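# Seat heat sinks on two green circuit boards

## Task

Fit one heat sink onto each of the two green circuit boards so that it rests flat on the board's black chip with its fins facing upward, and all four of its black push pins are driven through their holes far enough to click in; when done, both boards must still lie flat on the table.

## Robot and tools

Robot: two arms, left_arm and right_arm, each ending in the same five-finger right hand, so the hands are not mirror images. Bases in the scene frame: left_arm at (-0.080, +0.513, 0) m, right_arm at (-0.037, -0.719, 0) m, both nearly unrotated.

Frame: scene frame with origin at table-top height, halfway between the nominal bases; +z up, +x out over the table, left_arm on the +y side. Each hand is steered by its hand point, which sits 0.15 m out from the wrist flange along the fingers and 0.05 m in front of the palm. Its +z runs along straight fingers, +y points out of the palm, +x runs across the palm away from the thumb. Straight fingers reach 0.06 to 0.07 m past the point. A bracket on the little-finger side of the wrist can strike things, and with fingers level the wrist can sit up to about 0.13 m below the point (palm down), so it may meet the table first.

The 28-number row (all values in [-1, 1], both arms always filled): left_arm dx, dy, dz, rx, ry, rz; then the left hand's little, ring, middle, index, thumb_bend, thumb_turn, force_limit, speed; then the same fourteen for right_arm. The six pose numbers are an offset, not a pose: measured along scene axes from that arm's Hand target as it stood when the action or move began (not from the previous row), with 1.0 meaning 0.6 m or 180 degrees; rx, ry, rz form one rotation vector, turning about the Hand target position. Six zeros re-request the current Hand target. The hand numbers are absolute targets: +1 open/straight, -1 closed; thumb_turn -1 puts the thumb opposite the fingers, +1 beside the palm. force_limit maps -1 to about 0 N and +1 to 10 N at the fingertip (15 N for the two thumb motors). speed rises from almost nothing at -1 to full at +0.48 and stays full above. There is no 'unchanged' value: repeat the hand's last sent eight numbers, or, if none were sent yet, its hand_measured plus hand_force_limit and hand_speed. For gentle grips close at speed -0.94 or lower. The hand holds objects roughly 0.035 to 0.065 m thick with the thumb turned in front.

Tools:
- execute_actions(actions, cameras): actions is a list of actions; each action is up to 15 rows, one per 1/30 s step; a short action repeats its final row. cameras: list of names, ["all"], or []; images come by default only when actions is empty.
- move(target, speed, blend, stop_force, zero, blocking, cameras): target is one row or up to 15 rows, every row offset from the same starting Hand targets. speed in m/s, 0.002 to 3.2 (default 0.25; turning capped at double that in rad/s), one value or one per target. blend in m, rounding corners between listed targets (0 = stop at each). stop_force in N, 4 to 120, one value for both arms; an arm halts when its wrist sensor feels that much push against its travel, then backs off slightly. zero (default true) re-zeros the sensor before the move. blocking=false returns early; not allowed with stop_force. Paths are straight, cap at 10 s, and ignore obstacles.
- wait(seconds 0 to 10, cameras): let time pass holding commands.
- stop(cameras): brake a running move.
- zoom_image(camera, region [x0, y0, x1, y1] in pixels, at most 504 wide and high): enlarge part of a newest image from cam_high, cam_low, cam_left_wrist or cam_right_wrist.
- show_instructions(): shows the reference page.
- zero_wrist_force(arm): tare left_arm or right_arm's sensor.
- finished_scene(scene 1 optional): ends the scene for good.

Cameras: cam_high and cam_low are fixed, 896x504; cam_left_wrist and cam_right_wrist ride on the hands, 672x504 fisheye.

Results: per arm, end_effector_position (m), end_effector_quat_wxyz, velocities, Hand target (the last commanded pose after clipping, from which the next offsets count), joint positions and torques, Wrist force and Wrist torque along the hand's own axes plus a line with the peak since the last report. Per hand, hand_measured, hand_stopped_by (moving, target, force, stalled, fault) and hand_load_n, all six in row order; load near 0 after closing means nothing is gripped. A move adds a 'move:' line such as done, off_target, moving, held or fault, and limits=paced (pose clipped) or limits=held (steps withheld). Commanded orientation is clipped each step to within 32 degrees of the measured one. If the hand point settles short, send the remaining gap as a new offset.

Avoid: the arms are stiff, so aiming even slightly beyond a firm contact can trigger a fault stop (about 150 N outside force, or contact torque near the limits, only about 42 to 44 N m on the wrist joints); the arm then halts for 10 s. Press slowly with stop_force and withdraw in the same reply. Keep the arms and hands apart; a collision or one hand gripping the other can fail the run. Don't route a path near an arm's own base. Don't drop parts, release them while moving, slam things, or squeeze fingers too hard. Nothing may leave the table. Long stretched holds heat motors; at 85 °C the arm locks for 30 s or more.

Each tool is called by a JSON object that holds its "api" and its "payload".

Reference images:

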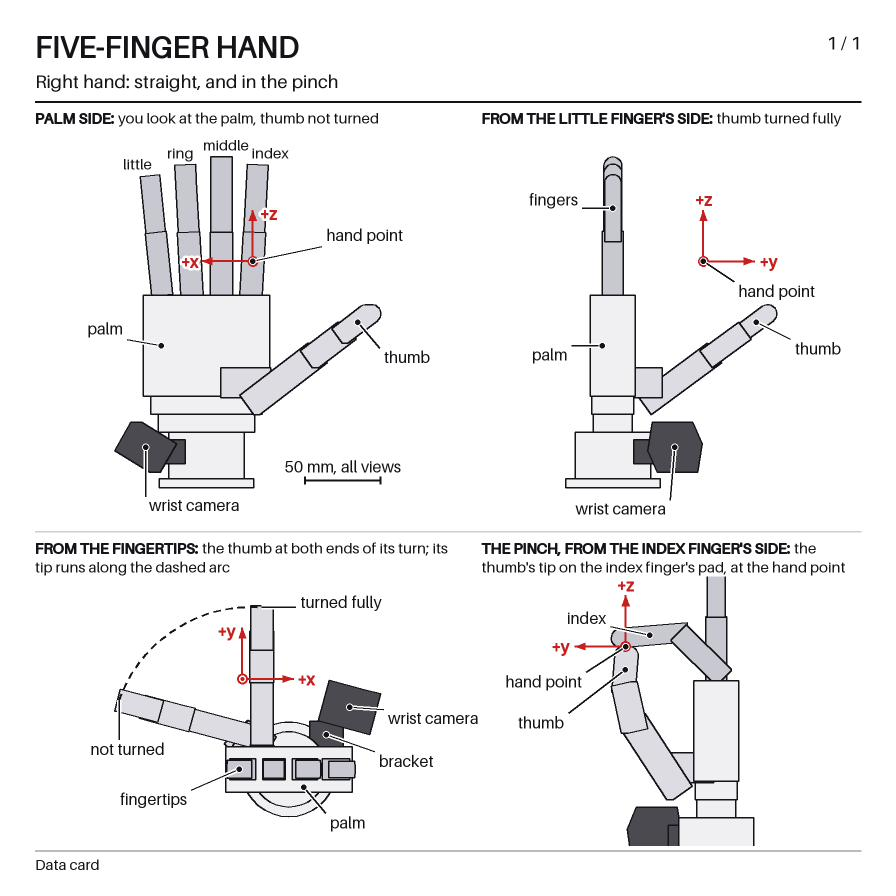

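## Session

{"api": "execute_actions", "payload": {"actions": []}}

Scene clock: 0.00 s.
left_arm: end_effector_position=(+1.0784, -0.1454, +0.1786) hand_measured=(+1.000, +1.000, +1.000, +1.000, +1.000, +1.000) hand_load_n=(+0.0, +0.0, +0.0, +0.0, +0.0, +0.0) hand_stopped_by=(target, target, target, target, target, target) hand_force_limit=0.00 hand_speed=-0.80 end_effector_quat_wxyz=(-0.317, +0.702, -0.006, +0.638) | right_arm: end_effector_position=(+0.4550, -0.3141, +0.3078) hand_measured=(+1.000, +1.000, +1.000, +1.000, +1.000, +1.000) hand_load_n=(+0.0, +0.0, +0.0, -0.5, -0.5, +0.0) hand_stopped_by=(target, target, target, target, target, target) hand_force_limit=0.00 hand_speed=-0.80 end_effector_quat_wxyz=(+0.043, +0.939, -0.342, -0.004)
Joint positions: left_arm=[-0.823 -0.135 0.406 2.821 -0.28 -1.054] | right_arm=[0.393 -1.107 1.403 1.341 1.627 -3.58]
Joint velocities: within noise
Joint torques (N m): no reading
Wrist force (N): no reading
Wrist torque (N m): no reading
Wrist force, peak (N): no reading
Hand target: left_arm +1.0784, -0.1454, +0.1786; -0.317, +0.702, -0.006, +0.638 | right_arm +0.4550, -0.3141, +0.3078; +0.043, +0.939, -0.342, -0.004

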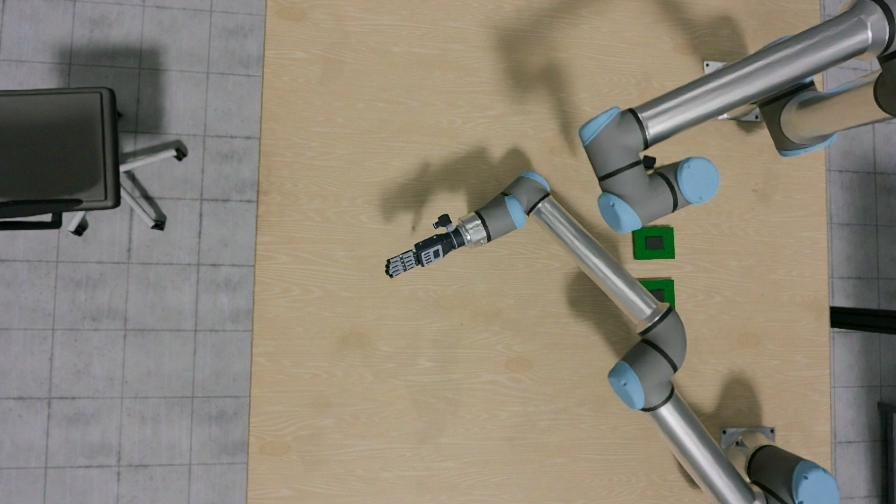

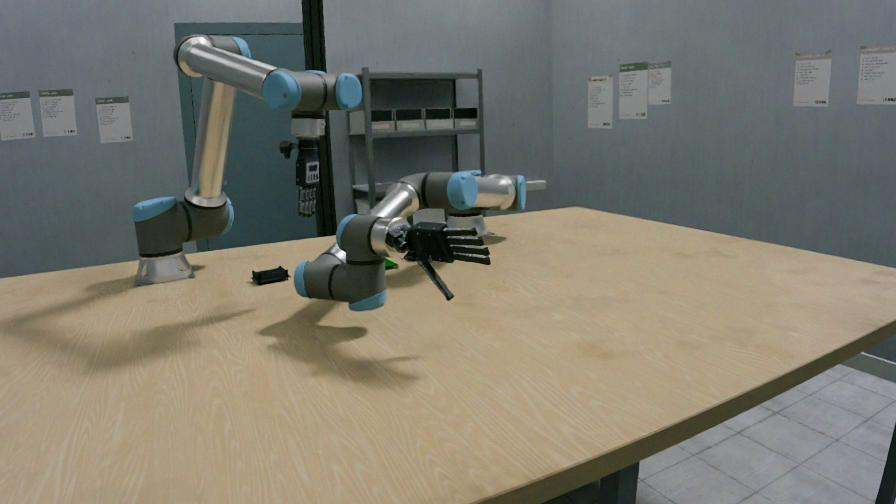

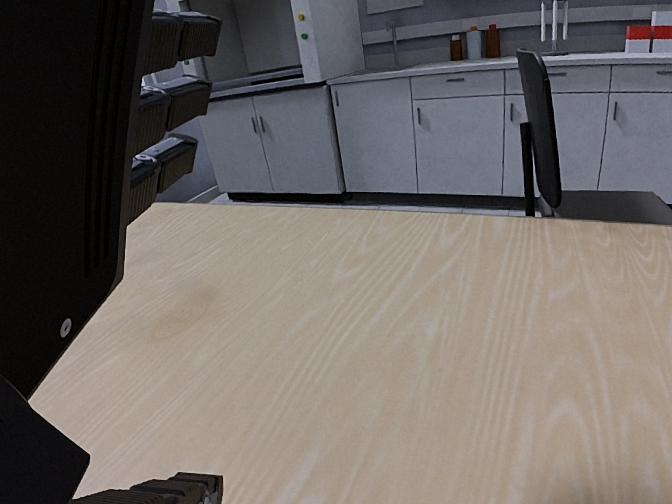

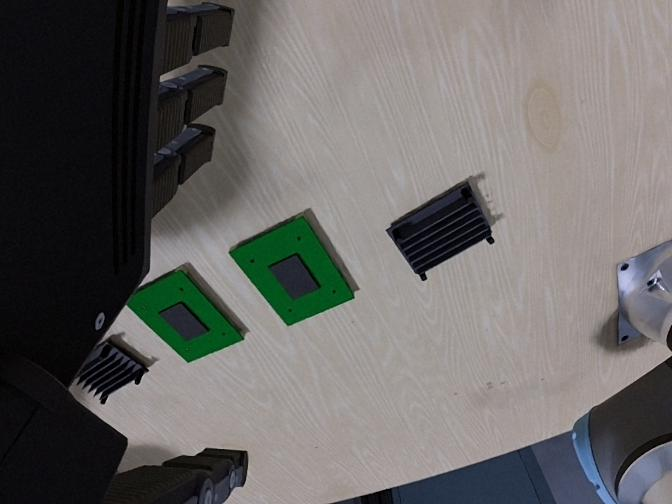

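{"api": "zoom_image", "payload": {"camera": "cam_right_wrist", "region": [60, 160, 360, 420]}}

{"api": "zoom_image", "payload": {"camera": "cam_right_wrist", "region": [360, 150, 520, 310]}}

{"api": "zoom_image", "payload": {"camera": "cam_high", "region": [560, 140, 760, 340]}}

Scaled by 1.680 from the camera's 672x504 image, which has a finer 960x720 frame.

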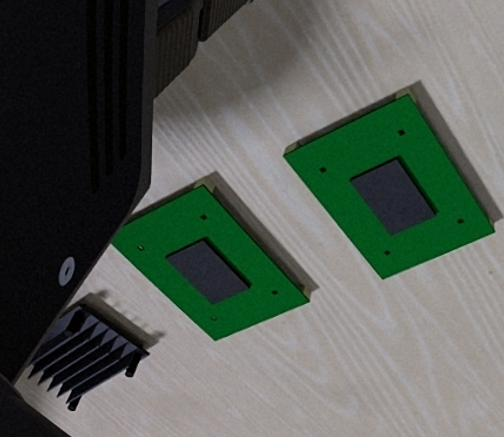

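Scaled by 3.150 from the camera's 672x504 image, which has a finer 960x720 frame.

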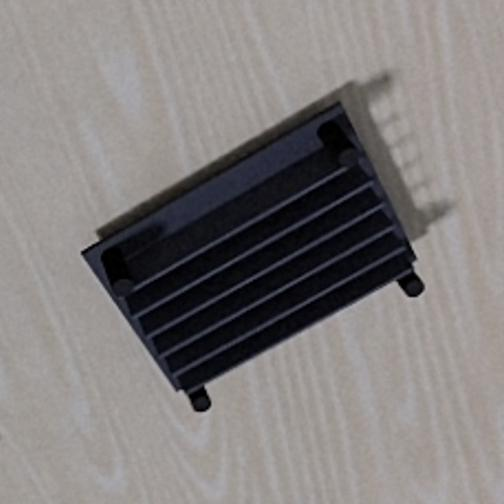

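Scaled by 2.520 from the camera's 896x504 image, which has a finer 1280x720 frame.

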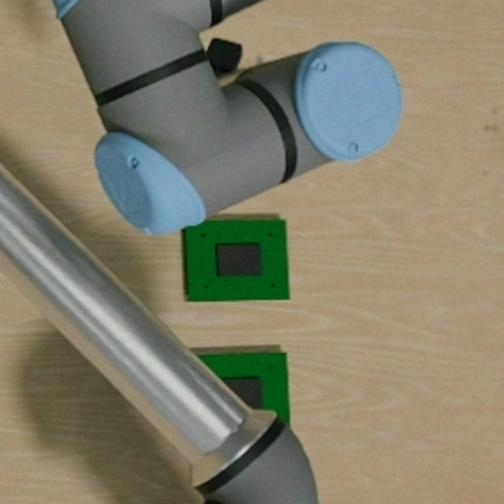

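{"api": "move", "payload": {"target": [-0.46, 0.66, 0.35, 0, 0, 0.5, 1, 1, 1, 1, 1, 1, 0, -0.8, 0, 0, 0, 0, 0, 0, 1, 1, 1, 1, 1, 1, 0, -0.8], "speed": 0.25, "cameras": ["all"]}}

Scene clock: 348.57 s.
left_arm: end_effector_position=(+0.8025, +0.2504, +0.3885) hand_measured=(+1.000, +1.000, +1.000, +1.000, +1.000, +1.000) hand_load_n=(+0.5, +0.0, +0.0, +0.0, +0.0, +0.0) hand_stopped_by=(target, target, target, target, target, target) hand_force_limit=0.00 hand_speed=-0.80 end_effector_quat_wxyz=(+0.675, -0.501, -0.492, -0.227) | right_arm: end_effector_position=(+0.4550, -0.3141, +0.3078) hand_measured=(+1.000, +1.000, +1.000, +1.000, +1.000, +1.000) hand_load_n=(+0.0, +0.0, +0.5, +0.0, +0.0, +0.0) hand_stopped_by=(target, target, target, target, target, target) hand_force_limit=0.00 hand_speed=-0.80 end_effector_quat_wxyz=(+0.043, +0.939, -0.342, -0.004)
Joint positions: left_arm=[-0.64 -0.518 0.81 2.865 1.107 -1.108] | right_arm=[0.393 -1.107 1.403 1.341 1.627 -3.58]
Joint torques (N m): left_arm=[12.87 -131.13 -32.91 -1.12 3.47 3.35] | right_arm=[-1.52 -75.32 -33.42 3.99 0.29 -0.31]
Wrist force (N): left_arm=[-0.6 0.0 0.2] | right_arm=[-0.2 0.0 0.4]
Wrist torque (N m): left_arm=[-0.03 0.16 -0.11] | right_arm=[-0.03 0.03 -0.01]
Wrist force, peak (N): left_arm=[0.0 -0.4 1.2] | right_arm=[-0.3 -0.7 0.1]
Hand target: left_arm +0.8024, +0.2506, +0.3886; +0.675, -0.501, -0.492, -0.227 | right_arm +0.4550, -0.3141, +0.3078; +0.043, +0.939, -0.342, -0.004
Off the commanded pose: left_arm 0.000 m, 0 deg | right_arm 0.000 m, 0 deg.
move: done
camera_calibration:
cam_left_wrist: T_world_to_cam=[[0.901563, 0.405724, -0.150241, -0.77465], [0.0748869, -0.488357, -0.869425, 0.401895], [-0.426117, 0.77259, -0.470668, 0.438131], [0, 0, 0, 1]] pos_world=[0.854994, 0.172066, 0.439248]

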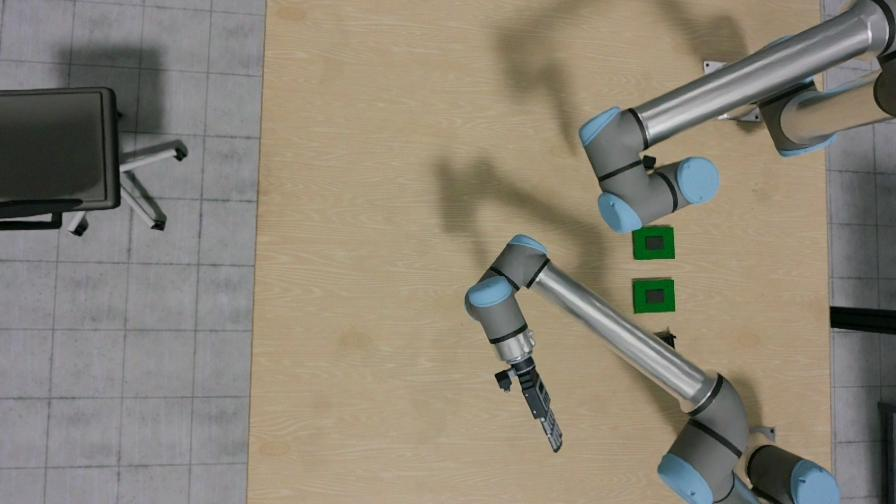

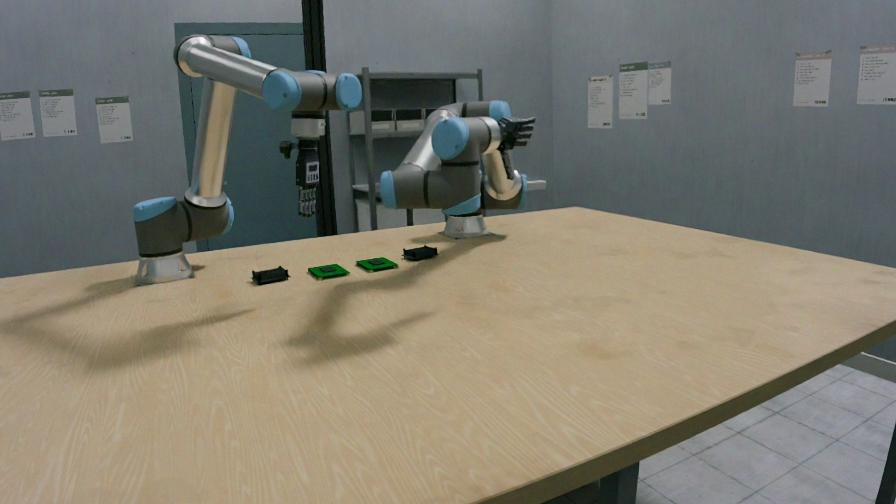

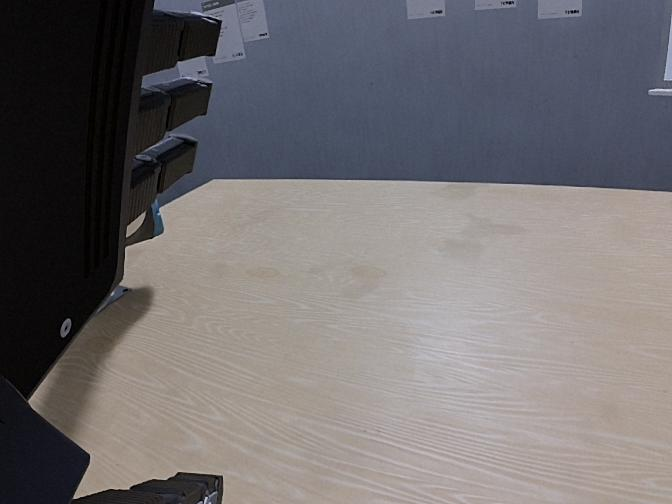

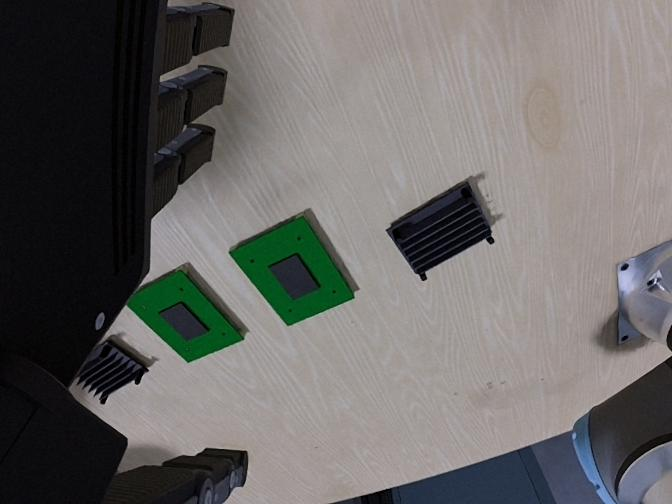

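{"api": "zoom_image", "payload": {"camera": "cam_high", "region": [600, 210, 720, 370]}}

{"api": "zoom_image", "payload": {"camera": "cam_low", "region": [240, 220, 450, 300]}}

Scaled by 3.150 from the camera's 896x504 image, which has a finer 1280x720 frame.

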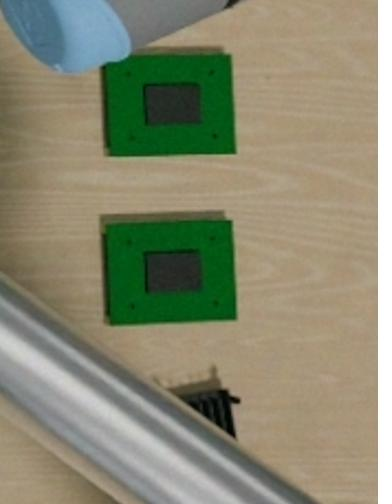

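Scaled by 2.400 from the camera's 896x504 image, which has a finer 1280x720 frame.

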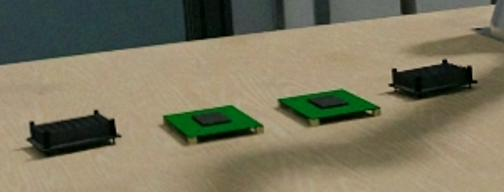

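{"api": "move", "payload": {"target": [0, 0, 0, 0, 0, 0, 1, 1, 1, 1, 1, 1, 0, -0.8, -0.3417, -0.0983, -0.2467, 0.1696, -0.2802, -0.1987, 1, 1, 0.34, 0.34, 1, -1, 0, -0.3], "speed": 0.2, "cameras": ["all"]}}

Scene clock: 383.23 s.
left_arm: end_effector_position=(+0.8024, +0.2506, +0.3886) hand_measured=(+1.000, +1.000, +1.000, +1.000, +1.000, +1.000) hand_load_n=(+0.0, +0.0, +0.0, +0.0, +0.0, +0.0) hand_stopped_by=(target, target, target, target, target, target) hand_force_limit=0.00 hand_speed=-0.80 end_effector_quat_wxyz=(+0.675, -0.501, -0.492, -0.227) | right_arm: end_effector_position=(+0.2500, -0.3731, +0.1598) hand_measured=(+1.000, +1.000, +0.340, +0.340, +1.000, -1.000) hand_load_n=(+0.0, +0.0, +0.0, -0.5, +0.0, +0.0) hand_stopped_by=(target, target, target, target, target, target) hand_force_limit=0.00 hand_speed=-0.30 end_effector_quat_wxyz=(-0.342, +0.686, -0.574, +0.287)
Joint positions: left_arm=[-0.639 -0.518 0.81 2.865 1.108 -1.108] | right_arm=[0.538 -1.815 2.396 0.104 1.889 -2.893]
Joint torques (N m): left_arm=[14.1 -131.77 -33.64 -1.45 3.12 1.79] | right_arm=[6.05 -31.23 -23.1 -2.34 3.43 2.21]
Wrist force (N): left_arm=[-0.7 -0.2 0.5] | right_arm=[-0.4 -2.5 1.7]
Wrist torque (N m): left_arm=[-0.08 0.17 -0.12] | right_arm=[-0.32 -0.11 -0.18]
Wrist force, peak (N): left_arm=[-1.2 0.1 0.3] | right_arm=[-0.5 -2.8 1.5]
Hand target: left_arm +0.8024, +0.2506, +0.3886; +0.675, -0.501, -0.492, -0.227 | right_arm +0.2500, -0.3731, +0.1598; -0.342, +0.686, -0.574, +0.287
Off the commanded pose: left_arm 0.000 m, 0 deg | right_arm 0.000 m, 0 deg.
move: done
camera_calibration:
cam_left_wrist: T_world_to_cam=[[0.901399, 0.406084, -0.150251, -0.774501], [0.0750801, -0.488342, -0.869417, 0.401866], [-0.426429, 0.772411, -0.47068, 0.438361], [0, 0, 0, 1]] pos_world=[0.854893, 0.172166, 0.439348]
cam_right_wrist: T_world_to_cam=[[-0.494914, -0.366557, -0.787842, 0.109034], [-0.708708, 0.694892, 0.121892, 0.416172], [0.502785, 0.618676, -0.603694, 0.320268], [0, 0, 0, 1]] pos_world=[0.187881, -0.44737, 0.228517]

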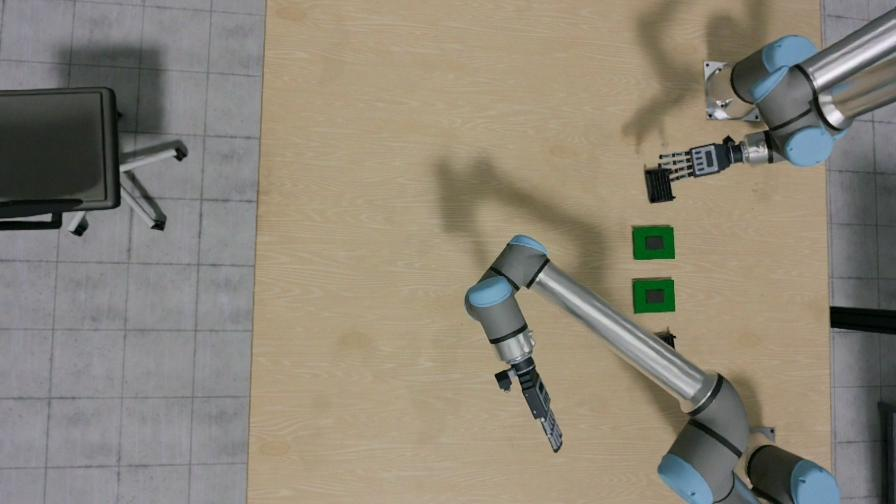

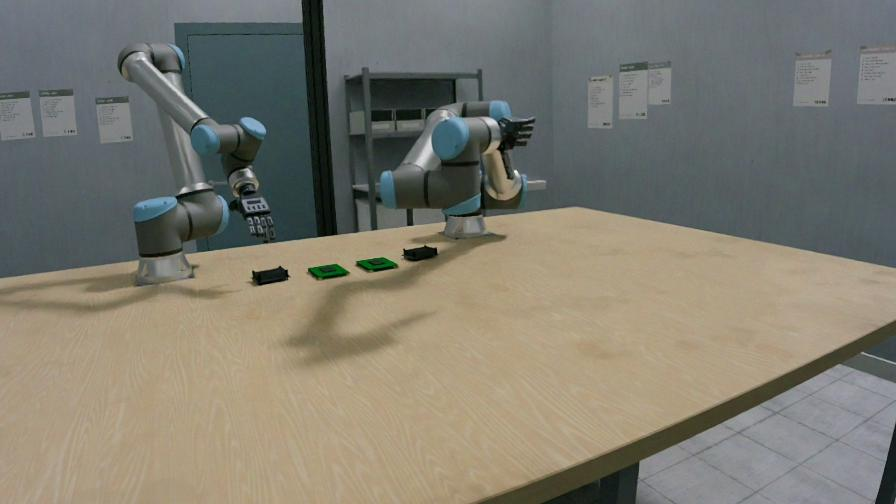

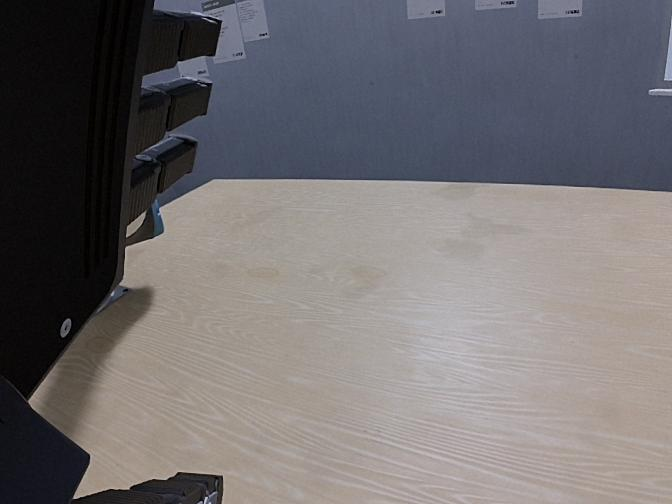

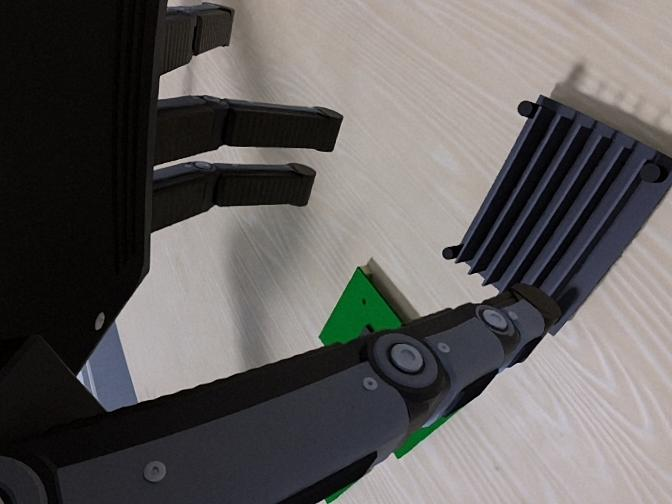

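{"api": "zoom_image", "payload": {"camera": "cam_right_wrist", "region": [430, 60, 672, 350]}}

{"api": "zoom_image", "payload": {"camera": "cam_high", "region": [620, 120, 740, 220]}}

Scaled by 1.738 from the camera's 672x504 image, which has a finer 960x720 frame.

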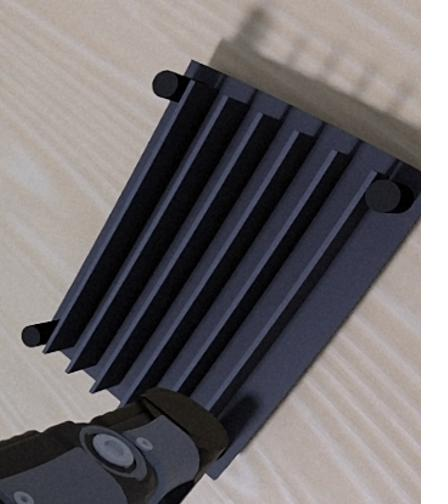

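Scaled by 4.200 from the camera's 896x504 image, which has a finer 1280x720 frame.

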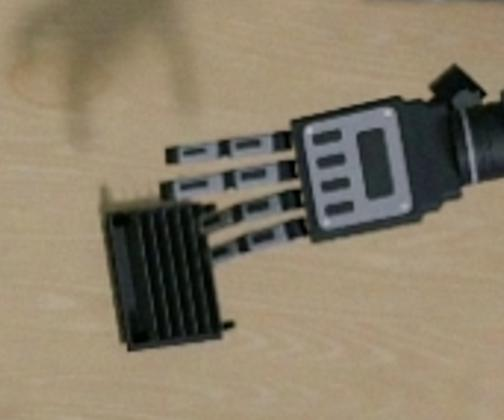

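{"api": "move", "payload": {"target": [0, 0, 0, 0, 0, 0, 1, 1, 1, 1, 1, 1, 0, -0.8, 0, 0.0107, -0.1333, 0, 0, -0.0047, 1, 1, 0.5, 0.5, 1, -1, 0, -0.3], "speed": 0.15, "cameras": ["cam_right_wrist", "cam_high"]}}

{"api": "zoom_image", "payload": {"camera": "cam_right_wrist", "region": [168, 0, 672, 504]}}

Scene clock: 524.33 s.
left_arm: end_effector_position=(+0.8024, +0.2506, +0.3886) hand_measured=(+1.000, +1.000, +1.000, +1.000, +1.000, +1.000) hand_load_n=(+0.0, +0.0, +0.0, +0.0, +0.0, +0.0) hand_stopped_by=(target, target, target, target, target, target) hand_force_limit=0.00 hand_speed=-0.80 end_effector_quat_wxyz=(+0.675, -0.501, -0.492, -0.227) | right_arm: end_effector_position=(+0.2500, -0.3667, +0.0799) hand_measured=(+1.000, +1.000, +0.500, +0.500, +1.000, -1.000) hand_load_n=(+0.0, -0.5, +0.0, +0.0, +0.0, +0.0) hand_stopped_by=(target, target, target, target, target, target) hand_force_limit=0.00 hand_speed=-0.30 end_effector_quat_wxyz=(-0.340, +0.682, -0.579, +0.290)
Joint positions: left_arm=[-0.639 -0.518 0.81 2.865 1.108 -1.108] | right_arm=[0.569 -1.666 2.466 -0.105 1.924 -2.862]
Joint torques (N m): left_arm=[11.73 -130.03 -34.37 -1.31 2.57 1.29] | right_arm=[7.14 -1.05 -16.72 -1.74 3.45 2.22]
Wrist force (N): left_arm=[-0.5 -0.3 0.0] | right_arm=[-0.3 -2.8 1.6]
Wrist torque (N m): left_arm=[-0.05 0.16 -0.11] | right_arm=[-0.34 -0.13 -0.17]
Wrist force, peak (N): left_arm=[-1.0 -0.3 0.5] | right_arm=[-0.2 -3.4 1.3]
Hand target: left_arm +0.8024, +0.2506, +0.3886; +0.675, -0.501, -0.492, -0.227 | right_arm +0.2500, -0.3667, +0.0798; -0.340, +0.682, -0.579, +0.290
Off the commanded pose: left_arm 0.000 m, 0 deg | right_arm 0.000 m, 0 deg.
move: done
camera_calibration:
cam_right_wrist: T_world_to_cam=[[-0.500136, -0.359116, -0.787972, 0.0524687], [-0.69831, 0.705364, 0.121758, 0.422677], [0.512082, 0.611144, -0.603552, 0.263004], [0, 0, 0, 1]] pos_world=[0.186721, -0.440032, 0.148616]
Images, in order (width x height): cam_high 896x504, cam_right_wrist 672x504.

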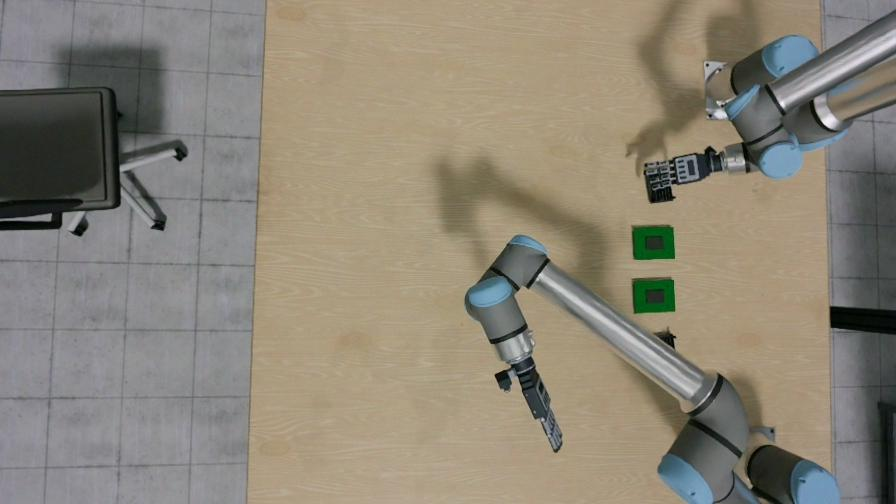

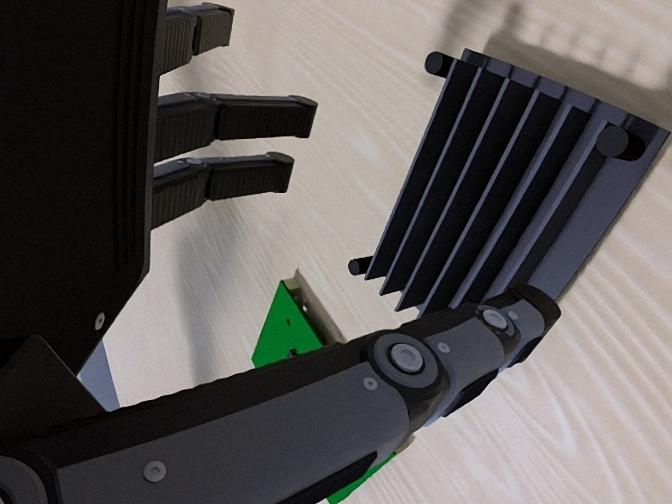

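Scaled by 1.000.

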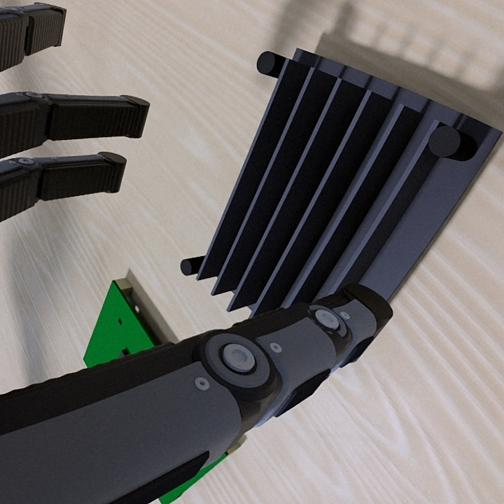

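{"api": "move", "payload": {"target": [0, 0, 0, 0, 0, 0, 1, 1, 1, 1, 1, 1, 0, -0.8, -0.001, 0.0027, -0.073, 0, 0, 0, 1, 1, 0.5, 0.5, 1, -1, 0, -0.3], "speed": 0.05, "stop_force": 10, "cameras": ["cam_right_wrist", "cam_high", "cam_low"]}}

{"api": "zoom_image", "payload": {"camera": "cam_right_wrist", "region": [168, 0, 672, 504]}}

{"api": "zoom_image", "payload": {"camera": "cam_low", "region": [200, 210, 320, 300]}}

Scene clock: 631.50 s.
left_arm: end_effector_position=(+0.8024, +0.2506, +0.3886) hand_measured=(+1.000, +1.000, +1.000, +1.000, +1.000, +1.000) hand_load_n=(+0.0, +0.0, +0.0, +0.0, +0.0, +0.0) hand_stopped_by=(target, target, target, target, target, target) hand_force_limit=0.00 hand_speed=-0.80 end_effector_quat_wxyz=(+0.675, -0.501, -0.492, -0.227) | right_arm: end_effector_position=(+0.2494, -0.3650, +0.0360) hand_measured=(+1.000, +1.000, +0.500, +0.500, +1.000, -1.000) hand_load_n=(+0.0, +0.0, +0.0, +0.0, +0.0, +0.0) hand_stopped_by=(target, target, target, target, target, target) hand_force_limit=0.00 hand_speed=-0.30 end_effector_quat_wxyz=(-0.340, +0.682, -0.579, +0.290)
Joint positions: left_arm=[-0.639 -0.518 0.81 2.865 1.108 -1.108] | right_arm=[0.575 -1.573 2.499 -0.229 1.929 -2.858]
Joint torques (N m): left_arm=[8.89 -130.87 -32.67 -1.28 2.25 -0.35] | right_arm=[6.31 -7.09 -14.06 -2.05 3.52 1.79]
Wrist force (N): left_arm=[-0.3 0.1 0.1] | right_arm=[-0.6 -2.3 1.5]
Wrist torque (N m): left_arm=[-0.02 0.12 -0.08] | right_arm=[-0.27 -0.08 -0.19]
Wrist force, peak (N): left_arm=[-1.2 0.0 0.2] | right_arm=[-0.3 -2.9 1.8]
Hand target: left_arm +0.8024, +0.2506, +0.3886; +0.675, -0.501, -0.492, -0.227 | right_arm +0.2494, -0.3650, +0.0360; -0.340, +0.682, -0.579, +0.290
Off the commanded pose: left_arm 0.000 m, 0 deg | right_arm 0.000 m, 0 deg.
move: done
camera_calibration:
cam_right_wrist: T_world_to_cam=[[-0.500162, -0.35909, -0.787967, 0.018167], [-0.698291, 0.705378, 0.121787, 0.426473], [0.512082, 0.611143, -0.603553, 0.235837], [0, 0, 0, 1]] pos_world=[0.186121, -0.438432, 0.104716]
Images, in order (width x height): cam_high 896x504, cam_low 896x504, cam_right_wrist 672x504.

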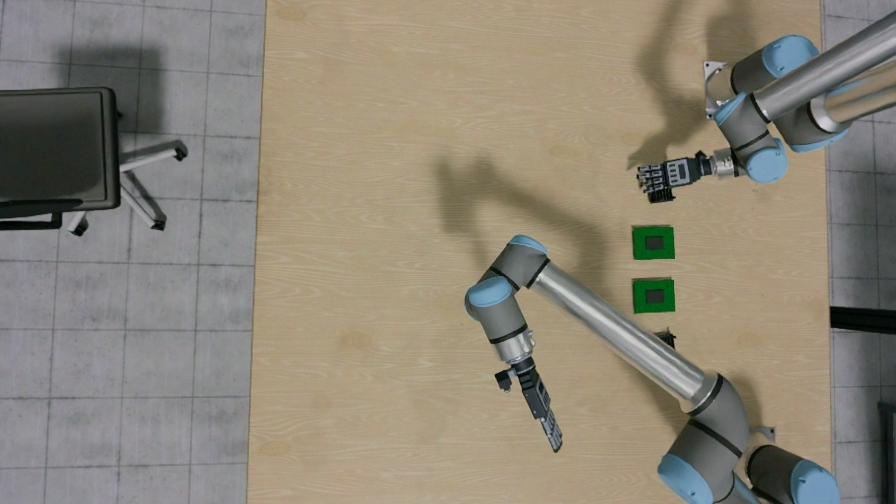

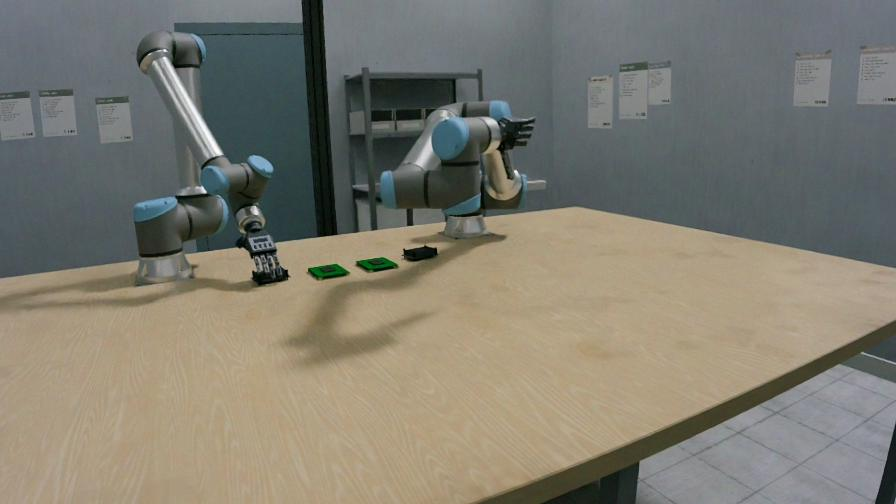

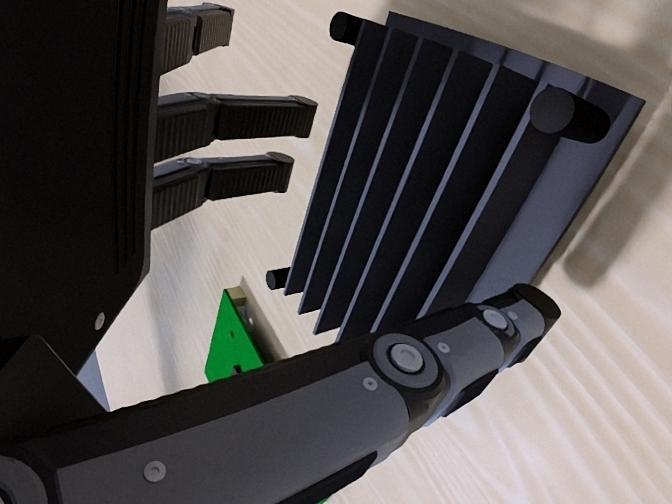

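Scaled by 1.000.

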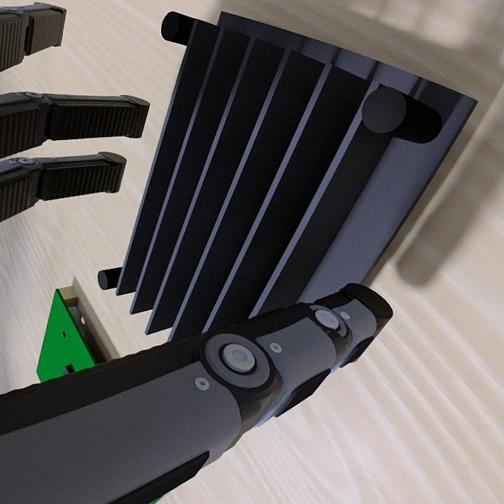

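Scaled by 4.200 from the camera's 896x504 image, which has a finer 1280x720 frame.

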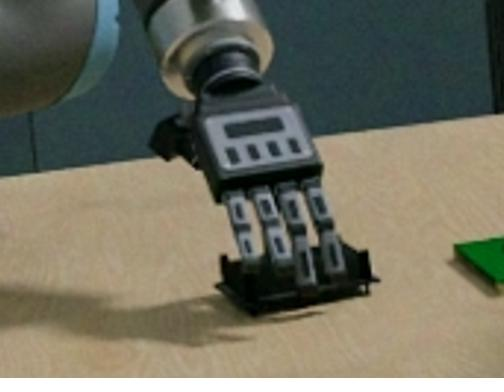

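{"api": "move", "payload": {"target": [0, 0, 0, 0, 0, 0, 1, 1, 1, 1, 1, 1, 0, -0.8, 0, 0, -0.0067, 0, 0, 0, 1, 1, 0.5, 0.5, 1, -1, 0, -0.3], "speed": 0.05, "stop_force": 10}}

{"api": "move", "payload": {"target": [0, 0, 0, 0, 0, 0, 1, 1, 1, 1, 1, 1, 0, -0.8, 0, 0, 0, 0, 0, 0, 1, 1, 0.5, 0.5, 0.8, -1, -0.4, -0.85], "speed": 0.05, "cameras": ["cam_right_wrist"]}}

Scene clock: 668.33 s.
left_arm: end_effector_position=(+0.8024, +0.2506, +0.3886) hand_measured=(+1.000, +1.000, +1.000, +1.000, +1.000, +1.000) hand_load_n=(+0.0, +0.0, +0.0, +0.0, +0.0, +0.0) hand_stopped_by=(target, target, target, target, target, target) hand_force_limit=0.00 hand_speed=-0.80 end_effector_quat_wxyz=(+0.675, -0.501, -0.492, -0.227) | right_arm: end_effector_position=(+0.2494, -0.3650, +0.0320) hand_measured=(+1.000, +1.000, +0.500, +0.500, +1.000, -1.000) hand_load_n=(+0.0, +0.0, +0.0, -0.5, +0.0, +0.0) hand_stopped_by=(target, target, target, target, target, target) hand_force_limit=0.00 hand_speed=-0.30 end_effector_quat_wxyz=(-0.340, +0.682, -0.579, +0.290)
Joint positions: left_arm=[-0.639 -0.518 0.81 2.865 1.108 -1.108] | right_arm=[0.575 -1.565 2.502 -0.241 1.929 -2.858]
Joint torques (N m): left_arm=[8.94 -128.25 -34.53 -1.42 1.6 -1.4] | right_arm=[5.95 -7.75 -12.81 -1.98 2.94 1.59]
Wrist force (N): left_arm=[-0.8 0.0 0.5] | right_arm=[-0.3 -2.8 1.6]
Wrist torque (N m): left_arm=[-0.04 0.20 -0.13] | right_arm=[-0.34 -0.14 -0.17]
Wrist force, peak (N): left_arm=[-1.1 -0.2 0.3] | right_arm=[-0.3 -2.9 1.9]
Hand target: left_arm +0.8024, +0.2506, +0.3886; +0.675, -0.501, -0.492, -0.227 | right_arm +0.2494, -0.3650, +0.0320; -0.340, +0.682, -0.579, +0.290
Off the commanded pose: left_arm 0.000 m, 0 deg | right_arm 0.000 m, 0 deg.
move: done

Scene clock: 669.53 s.
left_arm: end_effector_position=(+0.8024, +0.2506, +0.3886) hand_measured=(+1.000, +1.000, +1.000, +1.000, +1.000, +1.000) hand_load_n=(+0.0, +0.0, +0.0, +0.0, +0.0, +0.0) hand_stopped_by=(target, target, target, target, target, target) hand_force_limit=0.00 hand_speed=-0.80 end_effector_quat_wxyz=(+0.675, -0.501, -0.492, -0.227) | right_arm: end_effector_position=(+0.2494, -0.3650, +0.0320) hand_measured=(+1.000, +1.000, +0.500, +0.500, +0.800, -1.000) hand_load_n=(+0.0, +0.0, +0.0, +0.0, +0.0, +0.0) hand_stopped_by=(target, target, target, target, target, target) hand_force_limit=-0.40 hand_speed=-0.85 end_effector_quat_wxyz=(-0.340, +0.682, -0.579, +0.290)
Joint positions: left_arm=[-0.639 -0.518 0.81 2.865 1.108 -1.108] | right_arm=[0.575 -1.565 2.502 -0.241 1.929 -2.858]
Joint torques (N m): left_arm=[8.6 -131.31 -33.97 -1.2 1.93 -1.69] | right_arm=[5.86 -8.14 -13.21 -1.89 2.98 1.53]
Wrist force (N): left_arm=[-0.6 -0.1 0.0] | right_arm=[0.1 -2.5 1.6]
Wrist torque (N m): left_arm=[-0.02 0.18 -0.12] | right_arm=[-0.29 -0.19 -0.16]
Wrist force, peak (N): left_arm=[-0.9 -0.4 0.6] | right_arm=[-0.4 -2.8 1.7]
Hand target: left_arm +0.8024, +0.2506, +0.3886; +0.675, -0.501, -0.492, -0.227 | right_arm +0.2494, -0.3650, +0.0320; -0.340, +0.682, -0.579, +0.290
Off the commanded pose: left_arm 0.000 m, 0 deg | right_arm 0.000 m, 0 deg.
move: done
camera_calibration:
cam_right_wrist: T_world_to_cam=[[-0.500162, -0.35909, -0.787967, 0.0149363], [-0.698291, 0.705378, 0.121787, 0.426973], [0.512082, 0.611143, -0.603553, 0.233363], [0, 0, 0, 1]] pos_world=[0.186121, -0.438432, 0.100616]
Images, in order (width x height): cam_right_wrist 672x504.

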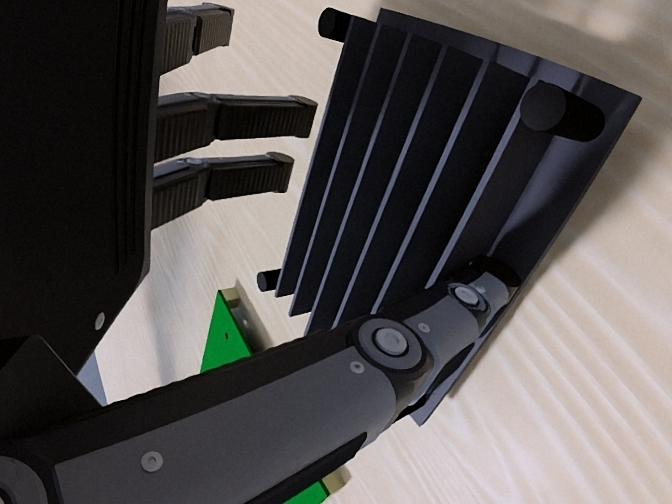

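{"api": "move", "payload": {"target": [0, 0, 0, 0, 0, 0, 1, 1, 1, 1, 1, 1, 0, -0.8, 0, 0, 0, 0, 0, 0, 1, 1, -0.2, -0.2, 0.8, -1, -0.4, -0.9], "speed": 0.05, "cameras": ["cam_right_wrist", "cam_high"]}}

Scene clock: 684.67 s.
left_arm: end_effector_position=(+0.8024, +0.2506, +0.3886) hand_measured=(+1.000, +1.000, +1.000, +1.000, +1.000, +1.000) hand_load_n=(+0.0, +0.0, +0.0, +0.0, +0.0, +0.0) hand_stopped_by=(target, target, target, target, target, target) hand_force_limit=0.00 hand_speed=-0.80 end_effector_quat_wxyz=(+0.675, -0.501, -0.492, -0.227) | right_arm: end_effector_position=(+0.2494, -0.3650, +0.0320) hand_measured=(+1.000, +1.000, +0.278, +0.212, +0.802, -1.000) hand_load_n=(+0.0, +0.0, +1.5, +4.0, +6.5, -0.5) hand_stopped_by=(target, target, force, force, target, target) hand_force_limit=-0.40 hand_speed=-0.90 end_effector_quat_wxyz=(-0.340, +0.682, -0.579, +0.290)
Joint positions: left_arm=[-0.639 -0.518 0.81 2.865 1.108 -1.108] | right_arm=[0.575 -1.565 2.502 -0.241 1.929 -2.858]
Joint torques (N m): left_arm=[7.66 -128.85 -33.05 -1.19 1.33 -1.88] | right_arm=[6.38 -7.25 -12.89 -1.03 2.76 0.69]
Wrist force (N): left_arm=[-1.1 -0.3 0.2] | right_arm=[1.0 -6.0 -2.2]
Wrist torque (N m): left_arm=[-0.07 0.23 -0.14] | right_arm=[-0.27 -0.08 -0.17]
Wrist force, peak (N): left_arm=[-0.6 0.1 1.2] | right_arm=[0.9 -6.6 -2.6]
Hand target: left_arm +0.8024, +0.2506, +0.3886; +0.675, -0.501, -0.492, -0.227 | right_arm +0.2494, -0.3650, +0.0320; -0.340, +0.682, -0.579, +0.290
Off the commanded pose: left_arm 0.000 m, 0 deg | right_arm 0.000 m, 0 deg.
move: done
camera_calibration:
cam_right_wrist: T_world_to_cam=[[-0.500135, -0.35906, -0.787998, 0.0149477], [-0.698255, 0.70542, 0.121744, 0.426989], [0.512156, 0.611112, -0.603521, 0.233332], [0, 0, 0, 1]] pos_world=[0.186121, -0.438432, 0.100616]
Images, in order (width x height): cam_high 896x504, cam_right_wrist 672x504.

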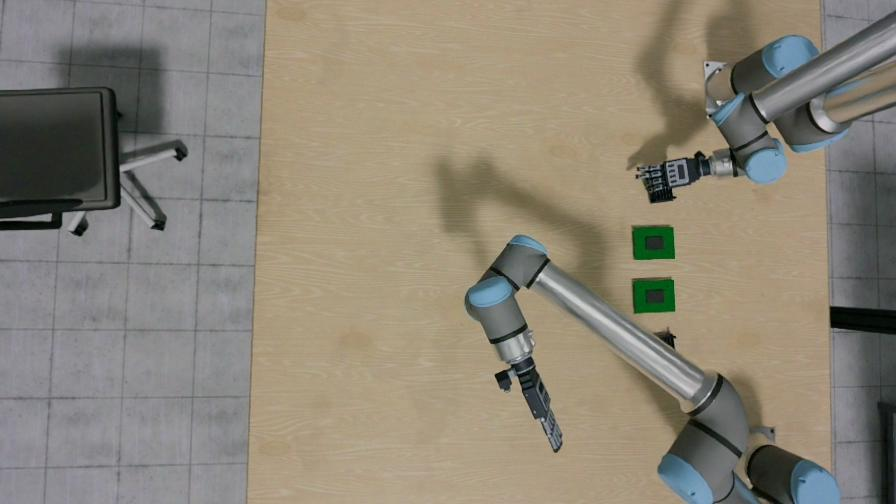

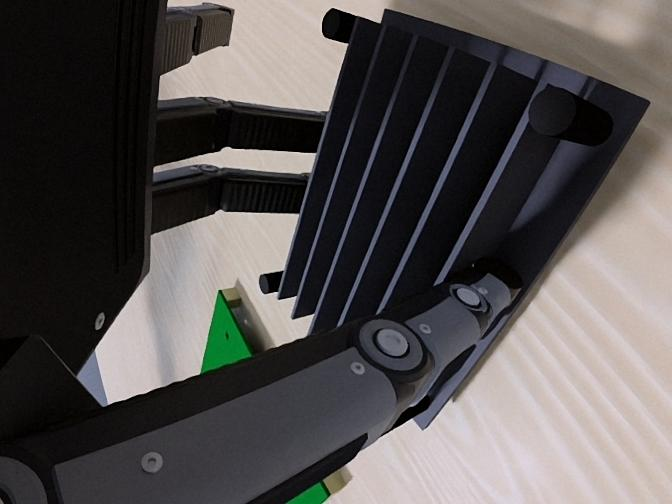

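{"api": "move", "payload": {"target": [0, 0, 0, 0, 0, 0, 1, 1, 1, 1, 1, 1, 0, -0.8, 0, 0, 0, 0, 0, 0, 1, 1, -0.25, -0.25, 0.8, -1, 0.1, -0.92], "speed": 0.05}}

{"api": "move", "payload": {"target": [0, 0, 0, 0, 0, 0, 1, 1, 1, 1, 1, 1, 0, -0.8, 0, 0, 0.0333, 0, 0, 0, 1, 1, -0.25, -0.25, 0.8, -1, 0.1, -0.92], "speed": 0.03, "cameras": ["cam_right_wrist", "cam_low"]}}

{"api": "zoom_image", "payload": {"camera": "cam_low", "region": [200, 210, 320, 300]}}

Scene clock: 757.97 s.
left_arm: end_effector_position=(+0.8024, +0.2506, +0.3886) hand_measured=(+1.000, +1.000, +1.000, +1.000, +1.000, +1.000) hand_load_n=(+0.0, +0.0, +0.0, +0.0, +0.0, +0.0) hand_stopped_by=(target, target, target, target, target, target) hand_force_limit=0.00 hand_speed=-0.80 end_effector_quat_wxyz=(+0.675, -0.501, -0.492, -0.227) | right_arm: end_effector_position=(+0.2494, -0.3650, +0.0320) hand_measured=(+1.000, +1.000, +0.266, +0.102, +0.802, -1.000) hand_load_n=(+0.0, +0.0, +4.5, +7.5, +11.5, -0.5) hand_stopped_by=(target, target, force, force, target, target) hand_force_limit=0.10 hand_speed=-0.92 end_effector_quat_wxyz=(-0.340, +0.682, -0.579, +0.290)
Joint positions: left_arm=[-0.639 -0.518 0.81 2.865 1.108 -1.108] | right_arm=[0.575 -1.565 2.502 -0.241 1.929 -2.858]
Joint torques (N m): left_arm=[4.43 -129.37 -34.4 -1.32 1.38 -1.76] | right_arm=[6.23 -8.87 -13.32 1.53 1.99 -0.13]
Wrist force (N): left_arm=[-0.7 -0.1 0.6] | right_arm=[-0.1 -2.7 1.1]
Wrist torque (N m): left_arm=[-0.06 0.17 -0.12] | right_arm=[-0.38 -0.16 -0.17]
Wrist force, peak (N): left_arm=[-1.1 -0.3 0.1] | right_arm=[1.6 -7.8 -3.7]
Hand target: left_arm +0.8024, +0.2506, +0.3886; +0.675, -0.501, -0.492, -0.227 | right_arm +0.2494, -0.3650, +0.0320; -0.340, +0.682, -0.579, +0.290
Off the commanded pose: left_arm 0.000 m, 0 deg | right_arm 0.000 m, 0 deg.
move: done

Scene clock: 759.10 s.
left_arm: end_effector_position=(+0.8024, +0.2506, +0.3886) hand_measured=(+1.000, +1.000, +1.000, +1.000, +1.000, +1.000) hand_load_n=(+0.0, +0.0, +0.0, +0.0, +0.0, +0.0) hand_stopped_by=(target, target, target, target, target, target) hand_force_limit=0.00 hand_speed=-0.80 end_effector_quat_wxyz=(+0.675, -0.501, -0.492, -0.227) | right_arm: end_effector_position=(+0.2494, -0.3650, +0.0518) hand_measured=(+1.000, +1.000, +0.266, +0.102, +0.802, -1.000) hand_load_n=(+0.0, +0.0, +0.0, +7.0, +7.5, -1.0) hand_stopped_by=(target, target, force, force, target, target) hand_force_limit=0.10 hand_speed=-0.92 end_effector_quat_wxyz=(-0.340, +0.682, -0.579, +0.290)
Joint positions: left_arm=[-0.639 -0.518 0.81 2.865 1.108 -1.108] | right_arm=[0.575 -1.607 2.487 -0.184 1.929 -2.858]
Joint torques (N m): left_arm=[6.13 -130.34 -34.56 -1.19 0.82 -2.14] | right_arm=[0.01 -39.55 -33.76 4.01 1.66 -1.09]
Wrist force (N): left_arm=[-0.7 -0.5 0.2] | right_arm=[-0.2 -0.4 3.1]
Wrist torque (N m): left_arm=[-0.09 0.17 -0.13] | right_arm=[-0.26 -0.16 -0.16]
Wrist force, peak (N): left_arm=[-1.1 -0.1 0.5] | right_arm=[-0.5 -1.0 3.5]
Hand target: left_arm +0.8024, +0.2506, +0.3886; +0.675, -0.501, -0.492, -0.227 | right_arm +0.2494, -0.3650, +0.0520; -0.340, +0.682, -0.579, +0.290
Off the commanded pose: left_arm 0.000 m, 0 deg | right_arm 0.000 m, 0 deg.
move: done
camera_calibration:
cam_right_wrist: T_world_to_cam=[[-0.500109, -0.359086, -0.788003, 0.0306491], [-0.698274, 0.705407, 0.121715, 0.424497], [0.512156, 0.611113, -0.603521, 0.245281], [0, 0, 0, 1]] pos_world=[0.186121, -0.438332, 0.120516]
Images, in order (width x height): cam_low 896x504, cam_right_wrist 672x504.

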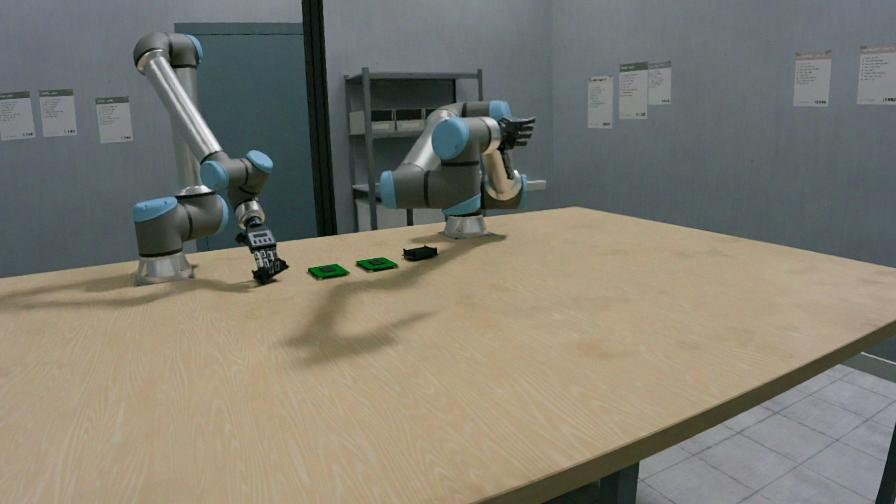

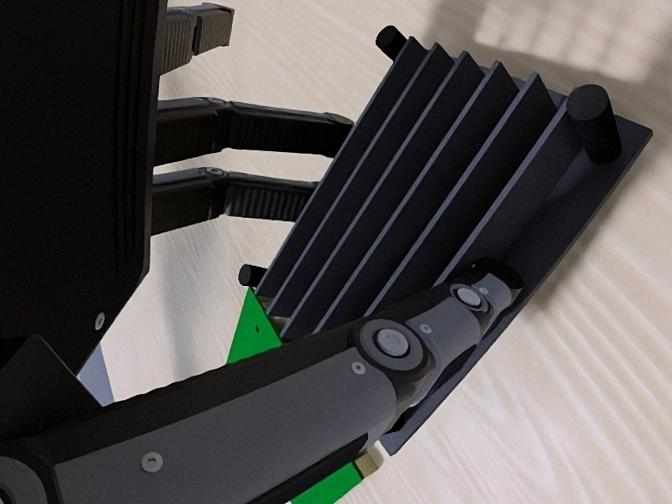

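Scaled by 4.200 from the camera's 896x504 image, which has a finer 1280x720 frame.

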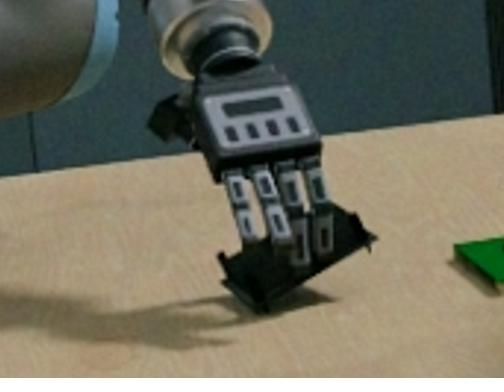

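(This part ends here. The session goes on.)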